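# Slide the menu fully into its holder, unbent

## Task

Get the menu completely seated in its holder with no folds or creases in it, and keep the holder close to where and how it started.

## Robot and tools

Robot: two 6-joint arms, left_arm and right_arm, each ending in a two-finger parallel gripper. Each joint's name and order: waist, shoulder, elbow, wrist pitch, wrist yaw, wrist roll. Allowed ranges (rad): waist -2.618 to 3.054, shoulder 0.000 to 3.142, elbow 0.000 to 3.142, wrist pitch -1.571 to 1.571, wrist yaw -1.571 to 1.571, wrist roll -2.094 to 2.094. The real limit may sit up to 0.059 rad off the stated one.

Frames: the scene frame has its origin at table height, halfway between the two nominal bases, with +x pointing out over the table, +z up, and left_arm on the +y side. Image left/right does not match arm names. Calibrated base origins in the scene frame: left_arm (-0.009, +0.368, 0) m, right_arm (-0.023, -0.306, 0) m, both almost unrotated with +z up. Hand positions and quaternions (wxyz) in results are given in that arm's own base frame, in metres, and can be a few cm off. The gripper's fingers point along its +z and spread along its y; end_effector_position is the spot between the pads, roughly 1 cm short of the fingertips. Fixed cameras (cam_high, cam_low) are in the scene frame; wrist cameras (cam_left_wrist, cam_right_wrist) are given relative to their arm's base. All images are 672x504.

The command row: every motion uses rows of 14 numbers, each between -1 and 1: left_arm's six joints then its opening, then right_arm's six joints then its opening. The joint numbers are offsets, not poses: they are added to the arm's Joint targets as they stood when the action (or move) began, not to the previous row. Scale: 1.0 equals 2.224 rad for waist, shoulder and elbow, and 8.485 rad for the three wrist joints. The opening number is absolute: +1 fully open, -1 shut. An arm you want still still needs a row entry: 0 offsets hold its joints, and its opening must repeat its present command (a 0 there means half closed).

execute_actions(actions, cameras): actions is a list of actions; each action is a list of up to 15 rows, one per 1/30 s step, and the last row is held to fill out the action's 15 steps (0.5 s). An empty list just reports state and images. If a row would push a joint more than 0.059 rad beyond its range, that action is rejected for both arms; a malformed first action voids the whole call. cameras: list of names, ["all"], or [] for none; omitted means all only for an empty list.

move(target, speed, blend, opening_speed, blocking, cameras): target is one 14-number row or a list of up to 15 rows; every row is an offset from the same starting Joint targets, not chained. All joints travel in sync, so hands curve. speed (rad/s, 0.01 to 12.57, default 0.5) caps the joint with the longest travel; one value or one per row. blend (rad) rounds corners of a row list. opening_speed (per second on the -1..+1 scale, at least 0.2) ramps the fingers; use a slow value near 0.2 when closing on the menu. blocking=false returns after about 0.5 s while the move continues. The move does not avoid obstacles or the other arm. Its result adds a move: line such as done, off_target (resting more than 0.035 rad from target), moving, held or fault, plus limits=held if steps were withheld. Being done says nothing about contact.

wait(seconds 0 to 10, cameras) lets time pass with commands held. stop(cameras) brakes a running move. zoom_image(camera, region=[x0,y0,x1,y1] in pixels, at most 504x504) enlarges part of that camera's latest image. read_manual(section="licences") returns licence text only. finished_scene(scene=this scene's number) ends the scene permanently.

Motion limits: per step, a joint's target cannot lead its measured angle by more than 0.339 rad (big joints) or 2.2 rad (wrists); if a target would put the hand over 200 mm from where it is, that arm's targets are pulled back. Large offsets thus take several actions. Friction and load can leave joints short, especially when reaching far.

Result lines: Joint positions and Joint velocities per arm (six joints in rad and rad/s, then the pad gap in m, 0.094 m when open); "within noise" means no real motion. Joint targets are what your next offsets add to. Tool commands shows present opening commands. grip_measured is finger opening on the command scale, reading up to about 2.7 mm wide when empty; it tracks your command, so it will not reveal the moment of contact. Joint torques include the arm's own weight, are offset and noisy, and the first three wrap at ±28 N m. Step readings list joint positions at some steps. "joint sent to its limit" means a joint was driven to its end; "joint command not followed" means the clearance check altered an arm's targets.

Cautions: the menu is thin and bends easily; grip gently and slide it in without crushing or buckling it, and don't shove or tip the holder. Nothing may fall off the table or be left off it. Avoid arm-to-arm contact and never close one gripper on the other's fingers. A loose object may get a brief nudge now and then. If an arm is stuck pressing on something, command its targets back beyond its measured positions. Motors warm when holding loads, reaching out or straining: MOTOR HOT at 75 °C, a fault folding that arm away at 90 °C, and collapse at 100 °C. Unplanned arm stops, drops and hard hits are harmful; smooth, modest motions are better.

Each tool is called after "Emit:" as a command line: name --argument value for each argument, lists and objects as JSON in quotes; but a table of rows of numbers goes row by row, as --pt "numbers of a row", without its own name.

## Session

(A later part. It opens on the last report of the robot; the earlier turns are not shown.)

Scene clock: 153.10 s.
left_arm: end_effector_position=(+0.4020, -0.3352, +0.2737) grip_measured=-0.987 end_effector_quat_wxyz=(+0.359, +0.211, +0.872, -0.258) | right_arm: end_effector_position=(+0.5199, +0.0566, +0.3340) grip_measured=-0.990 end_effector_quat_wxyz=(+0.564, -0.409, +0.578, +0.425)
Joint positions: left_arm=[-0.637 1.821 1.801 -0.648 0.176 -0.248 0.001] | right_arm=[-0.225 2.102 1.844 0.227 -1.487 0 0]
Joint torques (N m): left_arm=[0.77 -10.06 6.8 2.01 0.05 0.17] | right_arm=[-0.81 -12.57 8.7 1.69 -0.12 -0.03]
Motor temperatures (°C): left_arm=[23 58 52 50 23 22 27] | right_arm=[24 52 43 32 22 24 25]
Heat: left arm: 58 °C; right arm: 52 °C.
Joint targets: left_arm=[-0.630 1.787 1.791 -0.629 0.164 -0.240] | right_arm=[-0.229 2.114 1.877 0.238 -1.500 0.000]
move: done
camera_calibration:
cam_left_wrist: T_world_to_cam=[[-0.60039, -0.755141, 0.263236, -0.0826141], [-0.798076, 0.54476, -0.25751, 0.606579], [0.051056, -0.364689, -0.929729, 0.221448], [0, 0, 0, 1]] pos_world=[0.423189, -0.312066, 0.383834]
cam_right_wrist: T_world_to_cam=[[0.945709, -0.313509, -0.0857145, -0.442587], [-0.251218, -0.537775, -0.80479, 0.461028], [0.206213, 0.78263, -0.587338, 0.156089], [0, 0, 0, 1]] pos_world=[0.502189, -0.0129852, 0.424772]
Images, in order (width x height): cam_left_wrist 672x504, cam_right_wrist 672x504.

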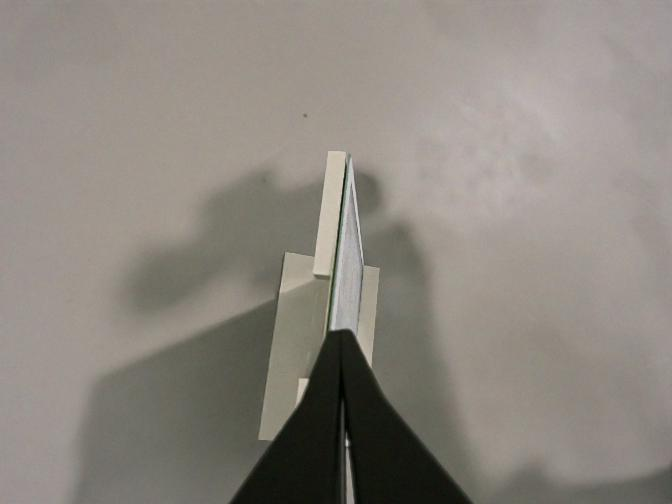

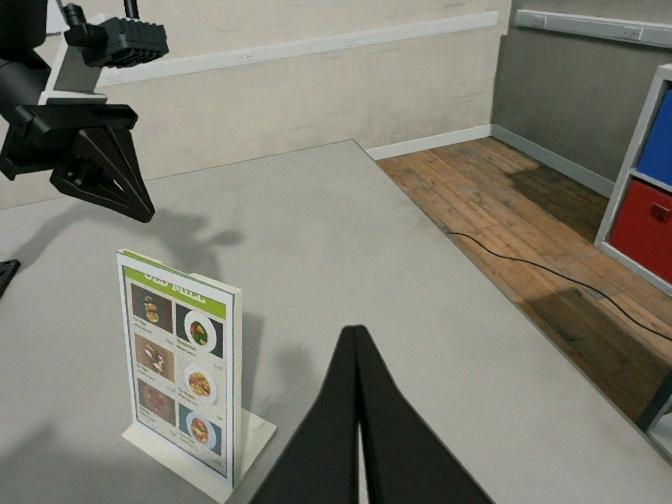

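Emit:
move --pt "-0.0085 -0.0095 -0.094 0.0217 0 0 -1 0 0 0 0 0 0 -1" --speed 0.06 --cameras '["cam_left_wrist","cam_right_wrist"]'

Emit:
zoom_image --camera "cam_right_wrist" --region '[80, 200, 330, 500]'

Emit:
move --target '[0,0,0.11,-0.025,0,0,-1,0,0,0,0,0,0,-1]' --speed 0.25 --cameras '["cam_right_wrist","cam_high"]'

Emit:
zoom_image --camera "cam_right_wrist" --region '[105, 235, 255, 335]'

Emit:
zoom_image --camera "cam_right_wrist" --region '[105, 390, 255, 490]'

Scene clock: 161.20 s.
left_arm: end_effector_position=(+0.4020, -0.3352, +0.2266) grip_measured=-0.987 end_effector_quat_wxyz=(+0.357, +0.211, +0.873, -0.257) | right_arm: end_effector_position=(+0.5199, +0.0566, +0.3340) grip_measured=-0.990 end_effector_quat_wxyz=(+0.564, -0.409, +0.578, +0.425)
Joint positions: left_arm=[-0.637 1.801 1.592 -0.464 0.176 -0.248 0.001] | right_arm=[-0.225 2.102 1.844 0.227 -1.487 0 0]
Joint torques (N m): left_arm=[-1.1 -10.1 6.97 2.07 0.06 0.18] | right_arm=[-0.84 -12.55 8.73 1.69 -0.12 -0.03]
Motor temperatures (°C): left_arm=[23 58 52 51 23 22 27] | right_arm=[24 52 44 32 22 24 25]
Heat: left arm: 58 °C; right arm: 52 °C.
Joint targets: left_arm=[-0.649 1.766 1.582 -0.445 0.164 -0.240] | right_arm=[-0.229 2.114 1.877 0.238 -1.500 0.000]
move: done
camera_calibration:
cam_left_wrist: T_world_to_cam=[[-0.599245, -0.755968, 0.263471, -0.0710641], [-0.799182, 0.545543, -0.252373, 0.594058], [0.0470509, -0.361795, -0.93107, 0.180626], [0, 0, 0, 1]] pos_world=[0.423677, -0.312457, 0.336823]
cam_right_wrist: T_world_to_cam=[[0.945709, -0.313509, -0.0857145, -0.442587], [-0.251218, -0.537775, -0.80479, 0.461028], [0.206213, 0.78263, -0.587338, 0.156089], [0, 0, 0, 1]] pos_world=[0.502189, -0.0129852, 0.424772]
Images, in order (width x height): cam_left_wrist 672x504, cam_right_wrist 672x504.

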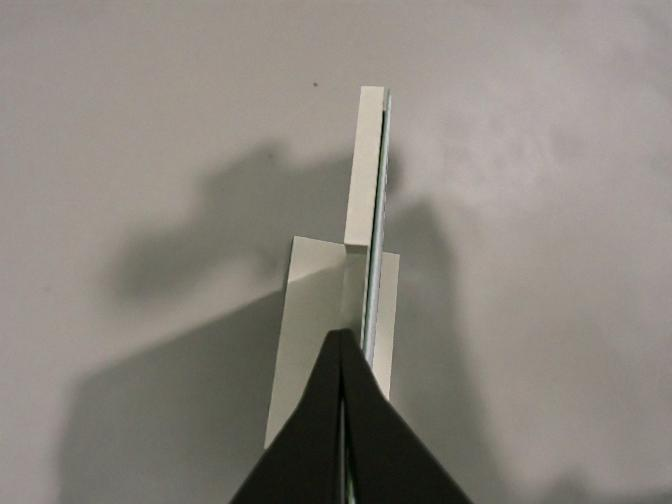

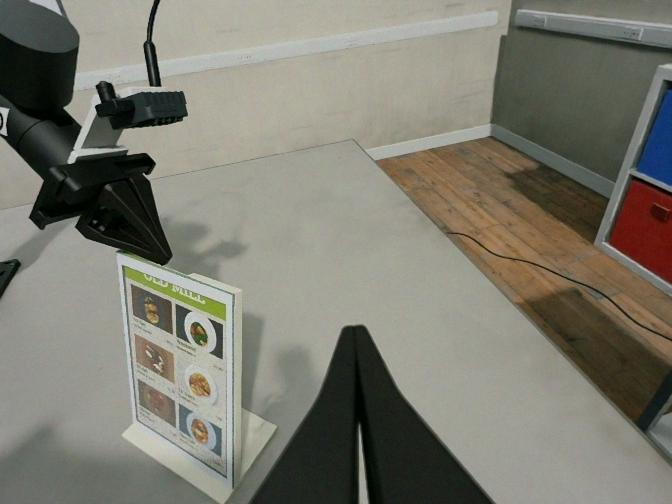

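Scaled by 1.680 from the camera's 672x504 image, which has a finer 960x720 frame.

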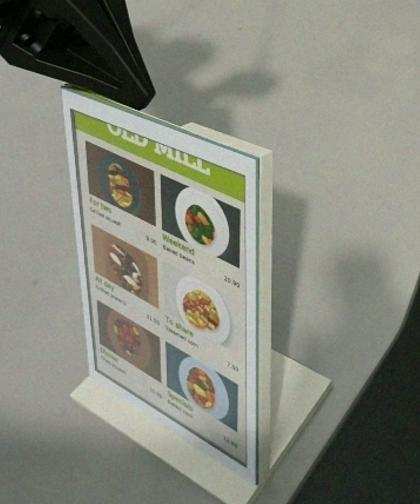

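Scene clock: 162.87 s.
left_arm: end_effector_position=(+0.3994, -0.3333, +0.2876) grip_measured=-0.987 end_effector_quat_wxyz=(+0.372, +0.211, +0.865, -0.263) | right_arm: end_effector_position=(+0.5199, +0.0566, +0.3340) grip_measured=-0.990 end_effector_quat_wxyz=(+0.564, -0.409, +0.578, +0.425)
Joint positions: left_arm=[-0.637 1.796 1.801 -0.641 0.176 -0.248 0.001] | right_arm=[-0.225 2.102 1.844 0.227 -1.487 0 0]
Joint torques (N m): left_arm=[-1.11 -9.52 10.02 1.75 0.05 0.18] | right_arm=[-0.84 -12.56 8.72 1.69 -0.12 -0.03]
Motor temperatures (°C): left_arm=[23 58 52 51 23 22 27] | right_arm=[24 52 44 32 22 24 25]
Heat: left arm: 58 °C; right arm: 52 °C.
Joint targets: left_arm=[-0.649 1.766 1.827 -0.657 0.164 -0.240] | right_arm=[-0.229 2.114 1.877 0.238 -1.500 0.000]
move: done
camera_calibration:
cam_right_wrist: T_world_to_cam=[[0.945709, -0.313509, -0.0857145, -0.442587], [-0.251218, -0.537775, -0.80479, 0.461028], [0.206213, 0.78263, -0.587338, 0.156089], [0, 0, 0, 1]] pos_world=[0.502189, -0.0129852, 0.424772]
Images, in order (width x height): cam_high 672x504, cam_right_wrist 672x504.

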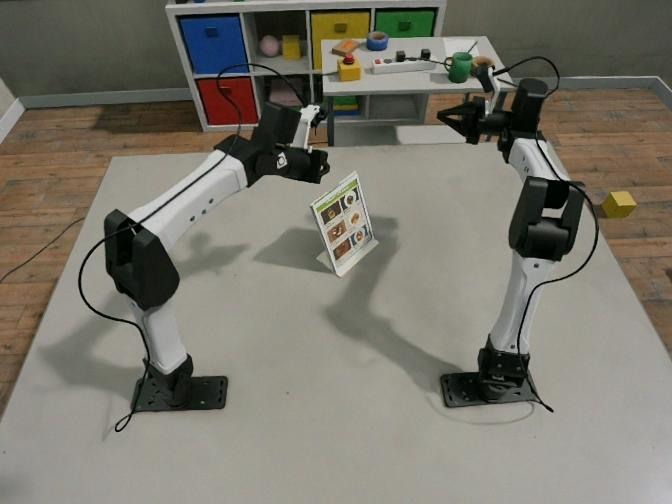

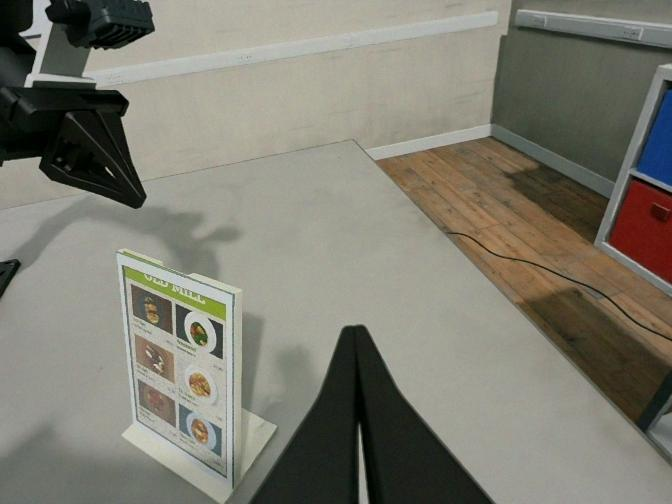

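Scaled by 3.360 from the camera's 672x504 image, which has a finer 960x720 frame.

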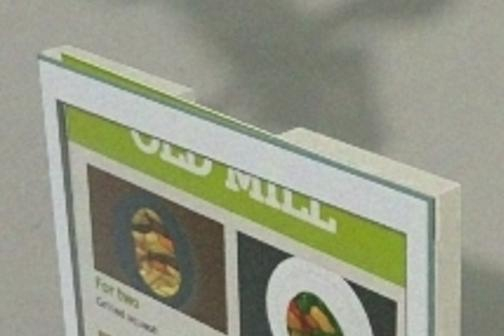

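Scaled by 3.360 from the camera's 672x504 image, which has a finer 960x720 frame.

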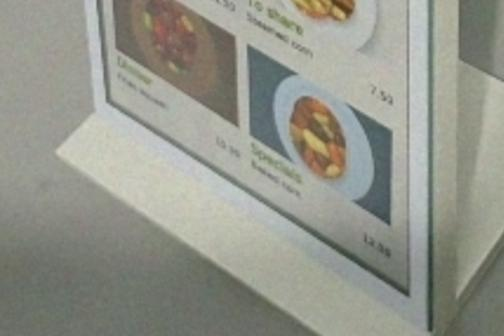

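Emit:
move --pt "-0.0045 0 0 0 0 0 -1 0 0 0 0 0 0 -1" --pt "-0.0045 0 -0.108 0.0245 0 0 -1 0 0 0 0 0 0 -1" --speed 0.08 --cameras '["cam_left_wrist","cam_right_wrist"]'

Emit:
zoom_image --camera "cam_left_wrist" --region '[240, 150, 440, 350]'

Emit:
zoom_image --camera "cam_right_wrist" --region '[80, 200, 330, 500]'

Scene clock: 173.13 s.
left_arm: end_effector_position=(+0.3963, -0.3409, +0.2304) grip_measured=-0.987 end_effector_quat_wxyz=(+0.357, +0.218, +0.870, -0.260) | right_arm: end_effector_position=(+0.5199, +0.0566, +0.3340) grip_measured=-0.990 end_effector_quat_wxyz=(+0.564, -0.409, +0.578, +0.425)
Joint positions: left_arm=[-0.653 1.796 1.596 -0.468 0.176 -0.248 0.001] | right_arm=[-0.225 2.102 1.844 0.227 -1.487 0 0]
Joint torques (N m): left_arm=[-0.58 -9.66 7.02 2.07 0.05 0.18] | right_arm=[-0.83 -12.57 8.73 1.69 -0.12 -0.02]
Motor temperatures (°C): left_arm=[23 58 52 51 23 22 27] | right_arm=[24 52 44 32 22 24 25]
Heat: left arm: 58 °C; right arm: 52 °C.
Joint targets: left_arm=[-0.659 1.766 1.587 -0.449 0.164 -0.240] | right_arm=[-0.229 2.114 1.877 0.238 -1.500 0.000]
move: done
camera_calibration:
cam_left_wrist: T_world_to_cam=[[-0.611814, -0.745903, 0.263272, -0.071262], [-0.789691, 0.55682, -0.257565, 0.594787], [0.0455228, -0.365485, -0.929703, 0.181323], [0, 0, 0, 1]] pos_world=[0.417844, -0.318073, 0.340534]
cam_right_wrist: T_world_to_cam=[[0.945709, -0.313509, -0.0857145, -0.442587], [-0.251218, -0.537775, -0.80479, 0.461028], [0.206213, 0.78263, -0.587338, 0.156089], [0, 0, 0, 1]] pos_world=[0.502189, -0.0129852, 0.424772]
Images, in order (width x height): cam_left_wrist 672x504, cam_right_wrist 672x504.

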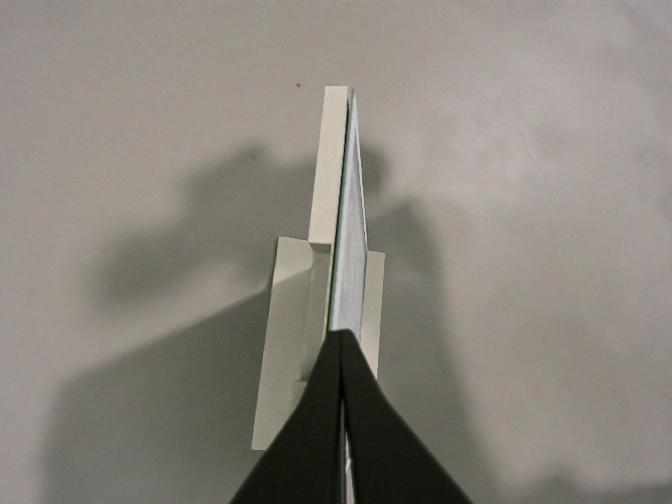

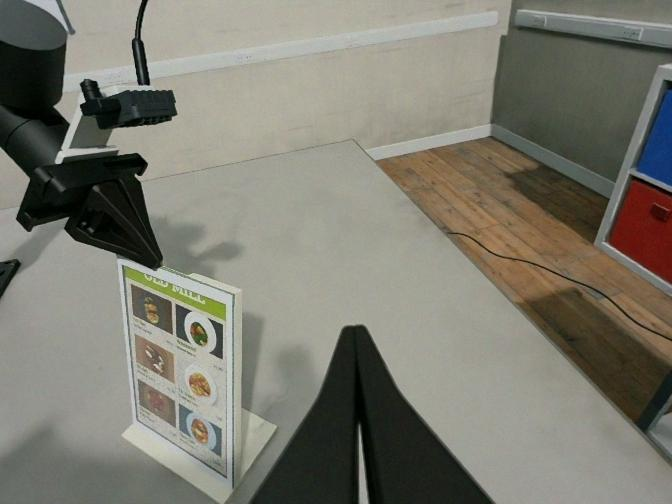

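Scaled by 2.520 from the camera's 672x504 image, which has a finer 960x720 frame.

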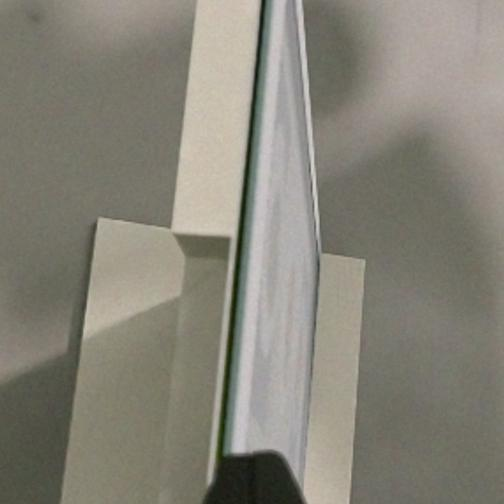

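Scaled by 1.680 from the camera's 672x504 image, which has a finer 960x720 frame.

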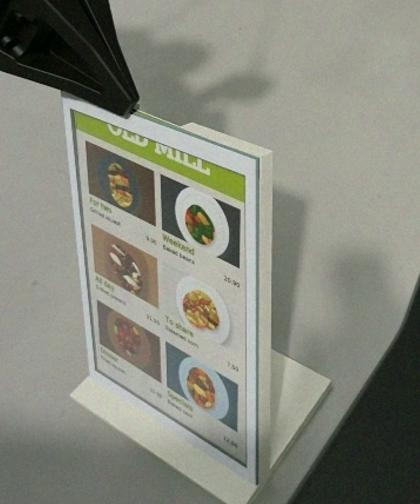

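Emit:
move --pt "0 0 0.08 -0.018 0 0 -1 0 0 0 0 0 0 -1" --pt "0.0094 0.0337 0.08 -0.0145 0 0 -1 0 0 0 0 0 0 -1" --speed 0.2 --cameras '["cam_left_wrist"]'

Emit:
zoom_image --camera "cam_left_wrist" --region '[240, 150, 440, 350]'

Scene clock: 178.73 s.
left_arm: end_effector_position=(+0.4048, -0.3423, +0.2559) grip_measured=-0.987 end_effector_quat_wxyz=(+0.359, +0.214, +0.870, -0.260) | right_arm: end_effector_position=(+0.5199, +0.0566, +0.3340) grip_measured=-0.990 end_effector_quat_wxyz=(+0.564, -0.409, +0.578, +0.425)
Joint positions: left_arm=[-0.645 1.832 1.74 -0.572 0.176 -0.248 0.001] | right_arm=[-0.225 2.102 1.844 0.227 -1.487 0 0]
Joint torques (N m): left_arm=[0.76 -6.82 9.88 1.88 0.05 0.18] | right_arm=[-0.83 -12.56 8.72 1.69 -0.12 -0.03]
Motor temperatures (°C): left_arm=[23 57 53 51 23 22 27] | right_arm=[24 52 44 32 22 24 25]
Heat: left arm: 57 °C; right arm: 52 °C.
Joint targets: left_arm=[-0.638 1.841 1.765 -0.572 0.164 -0.240] | right_arm=[-0.229 2.114 1.877 0.238 -1.500 0.000]
move: done
camera_calibration:
cam_left_wrist: T_world_to_cam=[[-0.606906, -0.749941, 0.263162, -0.0771501], [-0.79313, 0.550199, -0.261202, 0.608941], [0.0510945, -0.367246, -0.928719, 0.201011], [0, 0, 0, 1]] pos_world=[0.425875, -0.319076, 0.366042]
Images, in order (width x height): cam_left_wrist 672x504.

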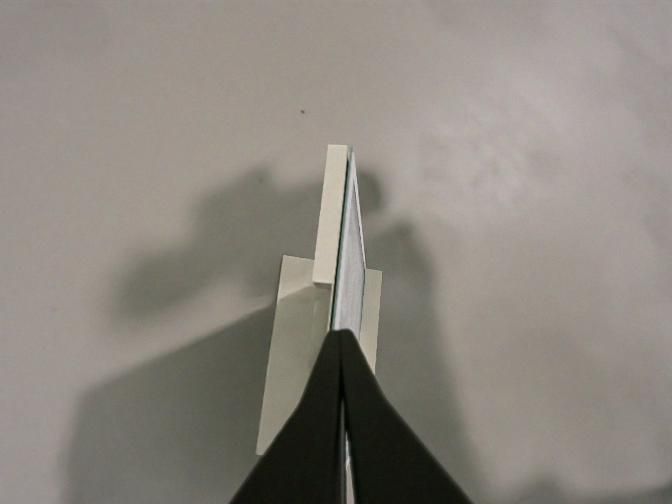

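Scaled by 2.520 from the camera's 672x504 image, which has a finer 960x720 frame.

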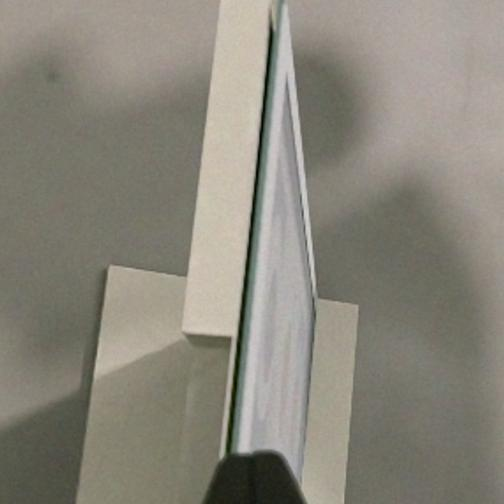

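Emit:
move --pt "0 -0.007 -0.0746 0.0165 0 0 -1 0 0 0 0 0 0 -1" --speed 0.06 --cameras '["cam_left_wrist","cam_right_wrist"]'

Emit:
zoom_image --camera "cam_left_wrist" --region '[240, 150, 440, 350]'

Emit:
zoom_image --camera "cam_right_wrist" --region '[80, 200, 330, 500]'

Scene clock: 186.50 s.
left_arm: end_effector_position=(+0.4093, -0.3443, +0.2265) grip_measured=-0.987 end_effector_quat_wxyz=(+0.366, +0.213, +0.868, -0.260) | right_arm: end_effector_position=(+0.5199, +0.0566, +0.3340) grip_measured=-0.990 end_effector_quat_wxyz=(+0.564, -0.409, +0.578, +0.425)
Joint positions: left_arm=[-0.644 1.832 1.614 -0.432 0.172 -0.248 0.001] | right_arm=[-0.225 2.102 1.844 0.227 -1.487 0 0]
Joint torques (N m): left_arm=[0.69 -8.16 6.49 1.91 0.1 0.18] | right_arm=[-0.8 -12.56 8.7 1.69 -0.12 -0.03]
Motor temperatures (°C): left_arm=[23 57 52 51 23 22 27] | right_arm=[24 52 44 32 22 24 25]
Heat: left arm: 57 °C; right arm: 52 °C.
Joint targets: left_arm=[-0.638 1.825 1.599 -0.432 0.164 -0.240] | right_arm=[-0.229 2.114 1.877 0.238 -1.500 0.000]
move: done
camera_calibration:
cam_left_wrist: T_world_to_cam=[[-0.606984, -0.750915, 0.260188, -0.0677842], [-0.792158, 0.545448, -0.273812, 0.606686], [0.0636905, -0.372309, -0.925921, 0.165253], [0, 0, 0, 1]] pos_world=[0.428922, -0.32029, 0.336765]
cam_right_wrist: T_world_to_cam=[[0.945709, -0.313509, -0.0857145, -0.442587], [-0.251218, -0.537775, -0.80479, 0.461028], [0.206213, 0.78263, -0.587338, 0.156089], [0, 0, 0, 1]] pos_world=[0.502189, -0.0129852, 0.424772]
Images, in order (width x height): cam_left_wrist 672x504, cam_right_wrist 672x504.

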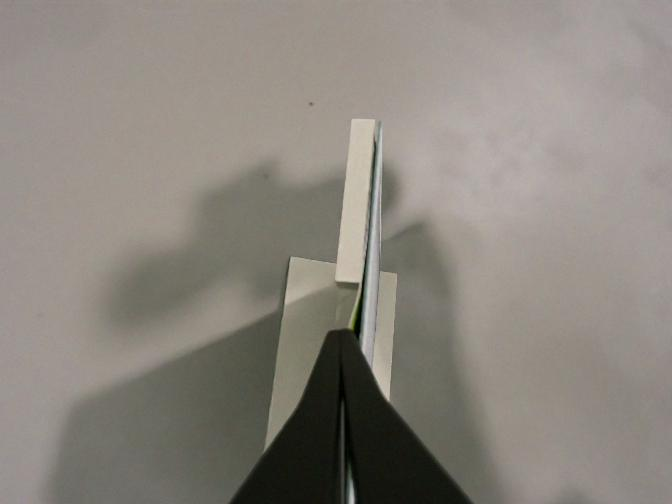

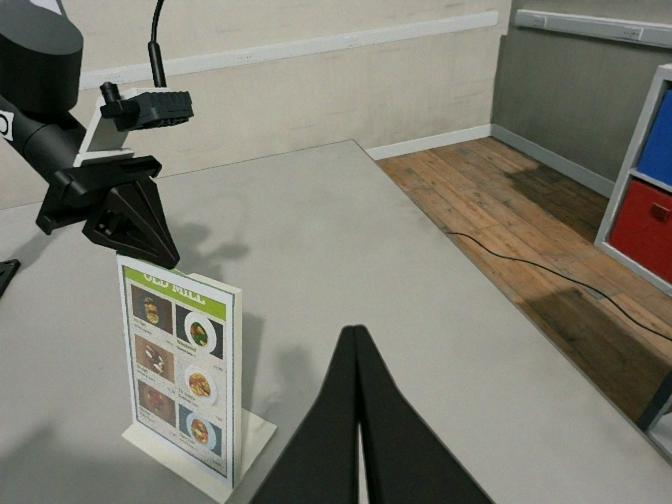

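Scaled by 2.520 from the camera's 672x504 image, which has a finer 960x720 frame.

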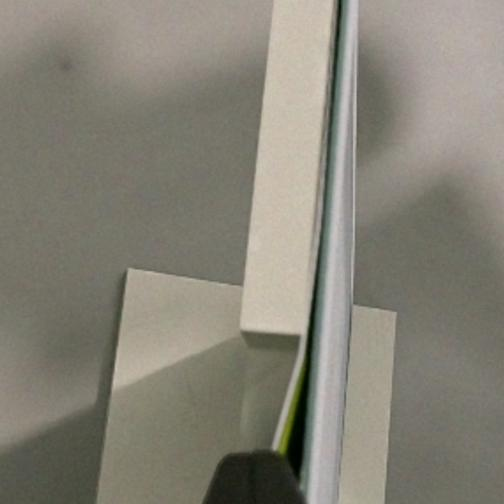

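Scaled by 1.680 from the camera's 672x504 image, which has a finer 960x720 frame.

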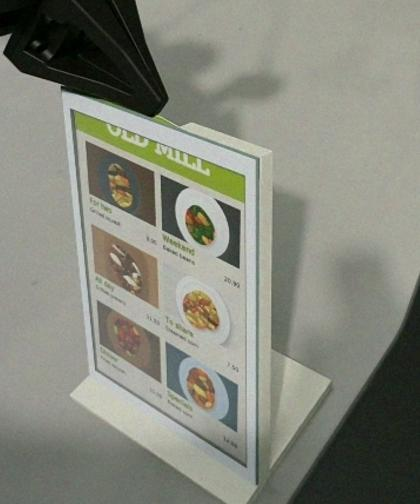

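Emit:
move --target '[0,0,0.11,-0.025,0,0,-1,0,0,0,0,0,0,-1]' --speed 0.25 --cameras '["cam_right_wrist","cam_left_wrist","cam_low"]'

Emit:
zoom_image --camera "cam_right_wrist" --region '[105, 235, 255, 335]'

Emit:
zoom_image --camera "cam_left_wrist" --region '[240, 150, 440, 350]'

Emit:
zoom_image --camera "cam_low" --region '[280, 230, 345, 300]'

Emit:
zoom_image --camera "cam_right_wrist" --region '[115, 395, 245, 490]'

Scene clock: 191.03 s.
left_arm: end_effector_position=(+0.4052, -0.3412, +0.2791) grip_measured=-0.987 end_effector_quat_wxyz=(+0.369, +0.213, +0.866, -0.262) | right_arm: end_effector_position=(+0.5199, +0.0566, +0.3340) grip_measured=-0.990 end_effector_quat_wxyz=(+0.564, -0.409, +0.578, +0.425)
Joint positions: left_arm=[-0.644 1.832 1.818 -0.628 0.172 -0.248 0.001] | right_arm=[-0.225 2.102 1.844 0.227 -1.487 0 0]
Joint torques (N m): left_arm=[0.69 -8.05 9.96 1.74 0.1 0.18] | right_arm=[-0.84 -12.57 8.75 1.69 -0.12 -0.03]
Motor temperatures (°C): left_arm=[23 57 53 51 23 22 27] | right_arm=[24 52 44 32 22 24 25]
Heat: left arm: 57 °C; right arm: 52 °C.
Joint targets: left_arm=[-0.638 1.825 1.843 -0.644 0.164 -0.240] | right_arm=[-0.229 2.114 1.877 0.238 -1.500 0.000]
move: done
camera_calibration:
cam_left_wrist: T_world_to_cam=[[-0.608738, -0.74958, 0.25994, -0.0804823], [-0.790286, 0.544032, -0.281917, 0.617185], [0.0699033, -0.37704, -0.923555, 0.210566], [0, 0, 0, 1]] pos_world=[0.424041, -0.316705, 0.389384]
cam_right_wrist: T_world_to_cam=[[0.945709, -0.313509, -0.0857145, -0.442587], [-0.251218, -0.537775, -0.80479, 0.461028], [0.206213, 0.78263, -0.587338, 0.156089], [0, 0, 0, 1]] pos_world=[0.502189, -0.0129852, 0.424772]
Images, in order (width x height): cam_low 672x504, cam_left_wrist 672x504, cam_right_wrist 672x504.

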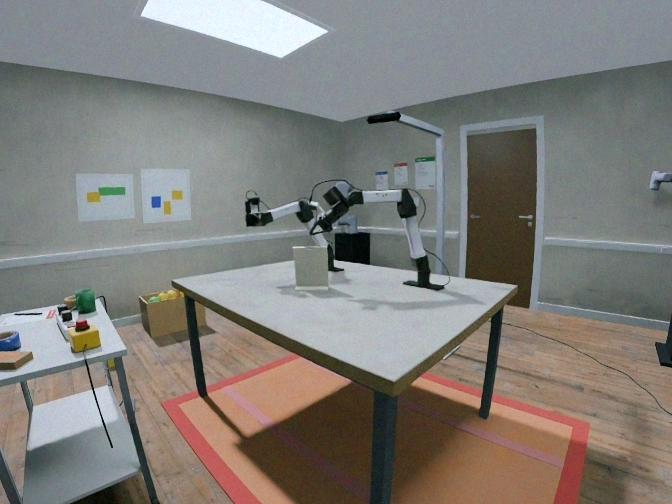

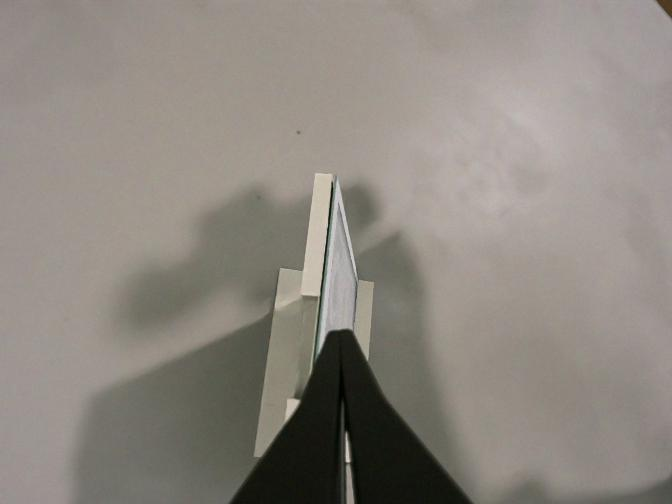

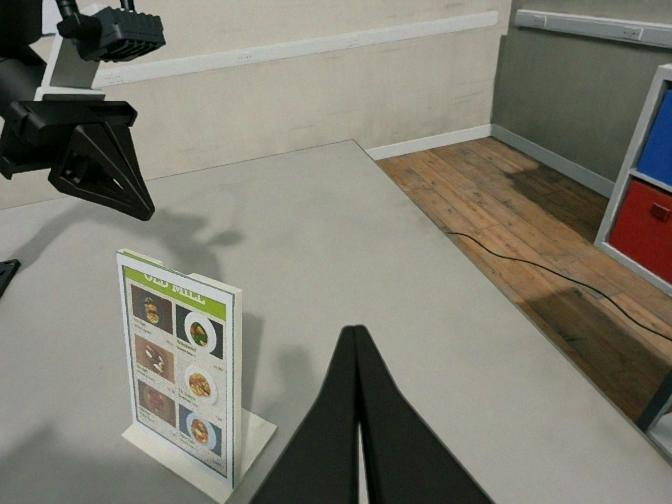

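Scaled by 3.360 from the camera's 672x504 image, which has a finer 960x720 frame.

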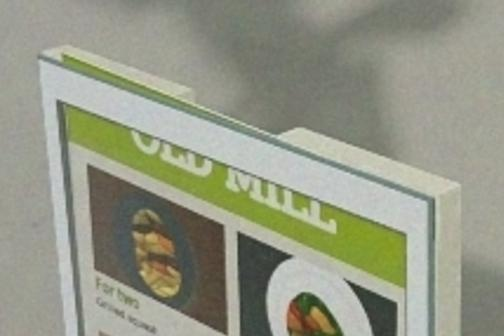

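Scaled by 2.520 from the camera's 672x504 image, which has a finer 960x720 frame.

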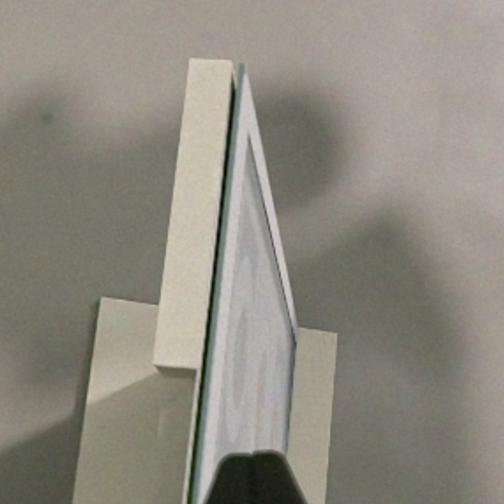

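Scaled by 7.200 from the camera's 672x504 image, which has a finer 960x720 frame.

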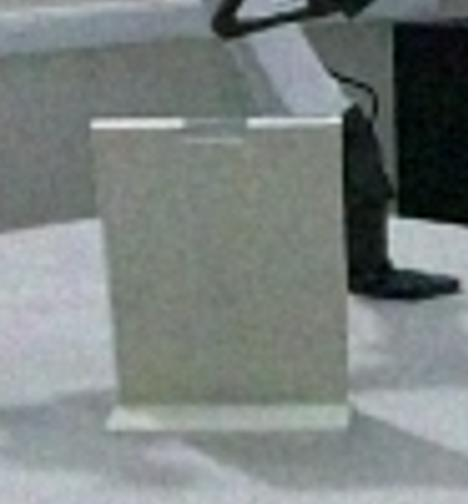

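Scaled by 3.877 from the camera's 672x504 image, which has a finer 960x720 frame.

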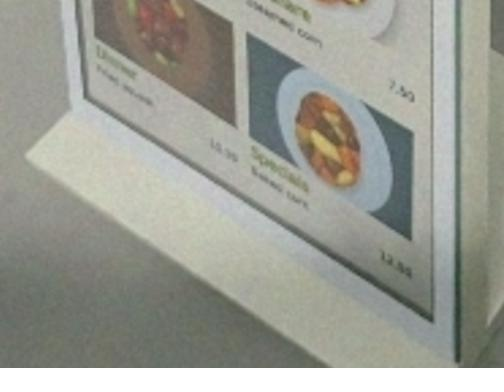

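Emit:
finished_scene --scene 2

The scene is finished: the task was done.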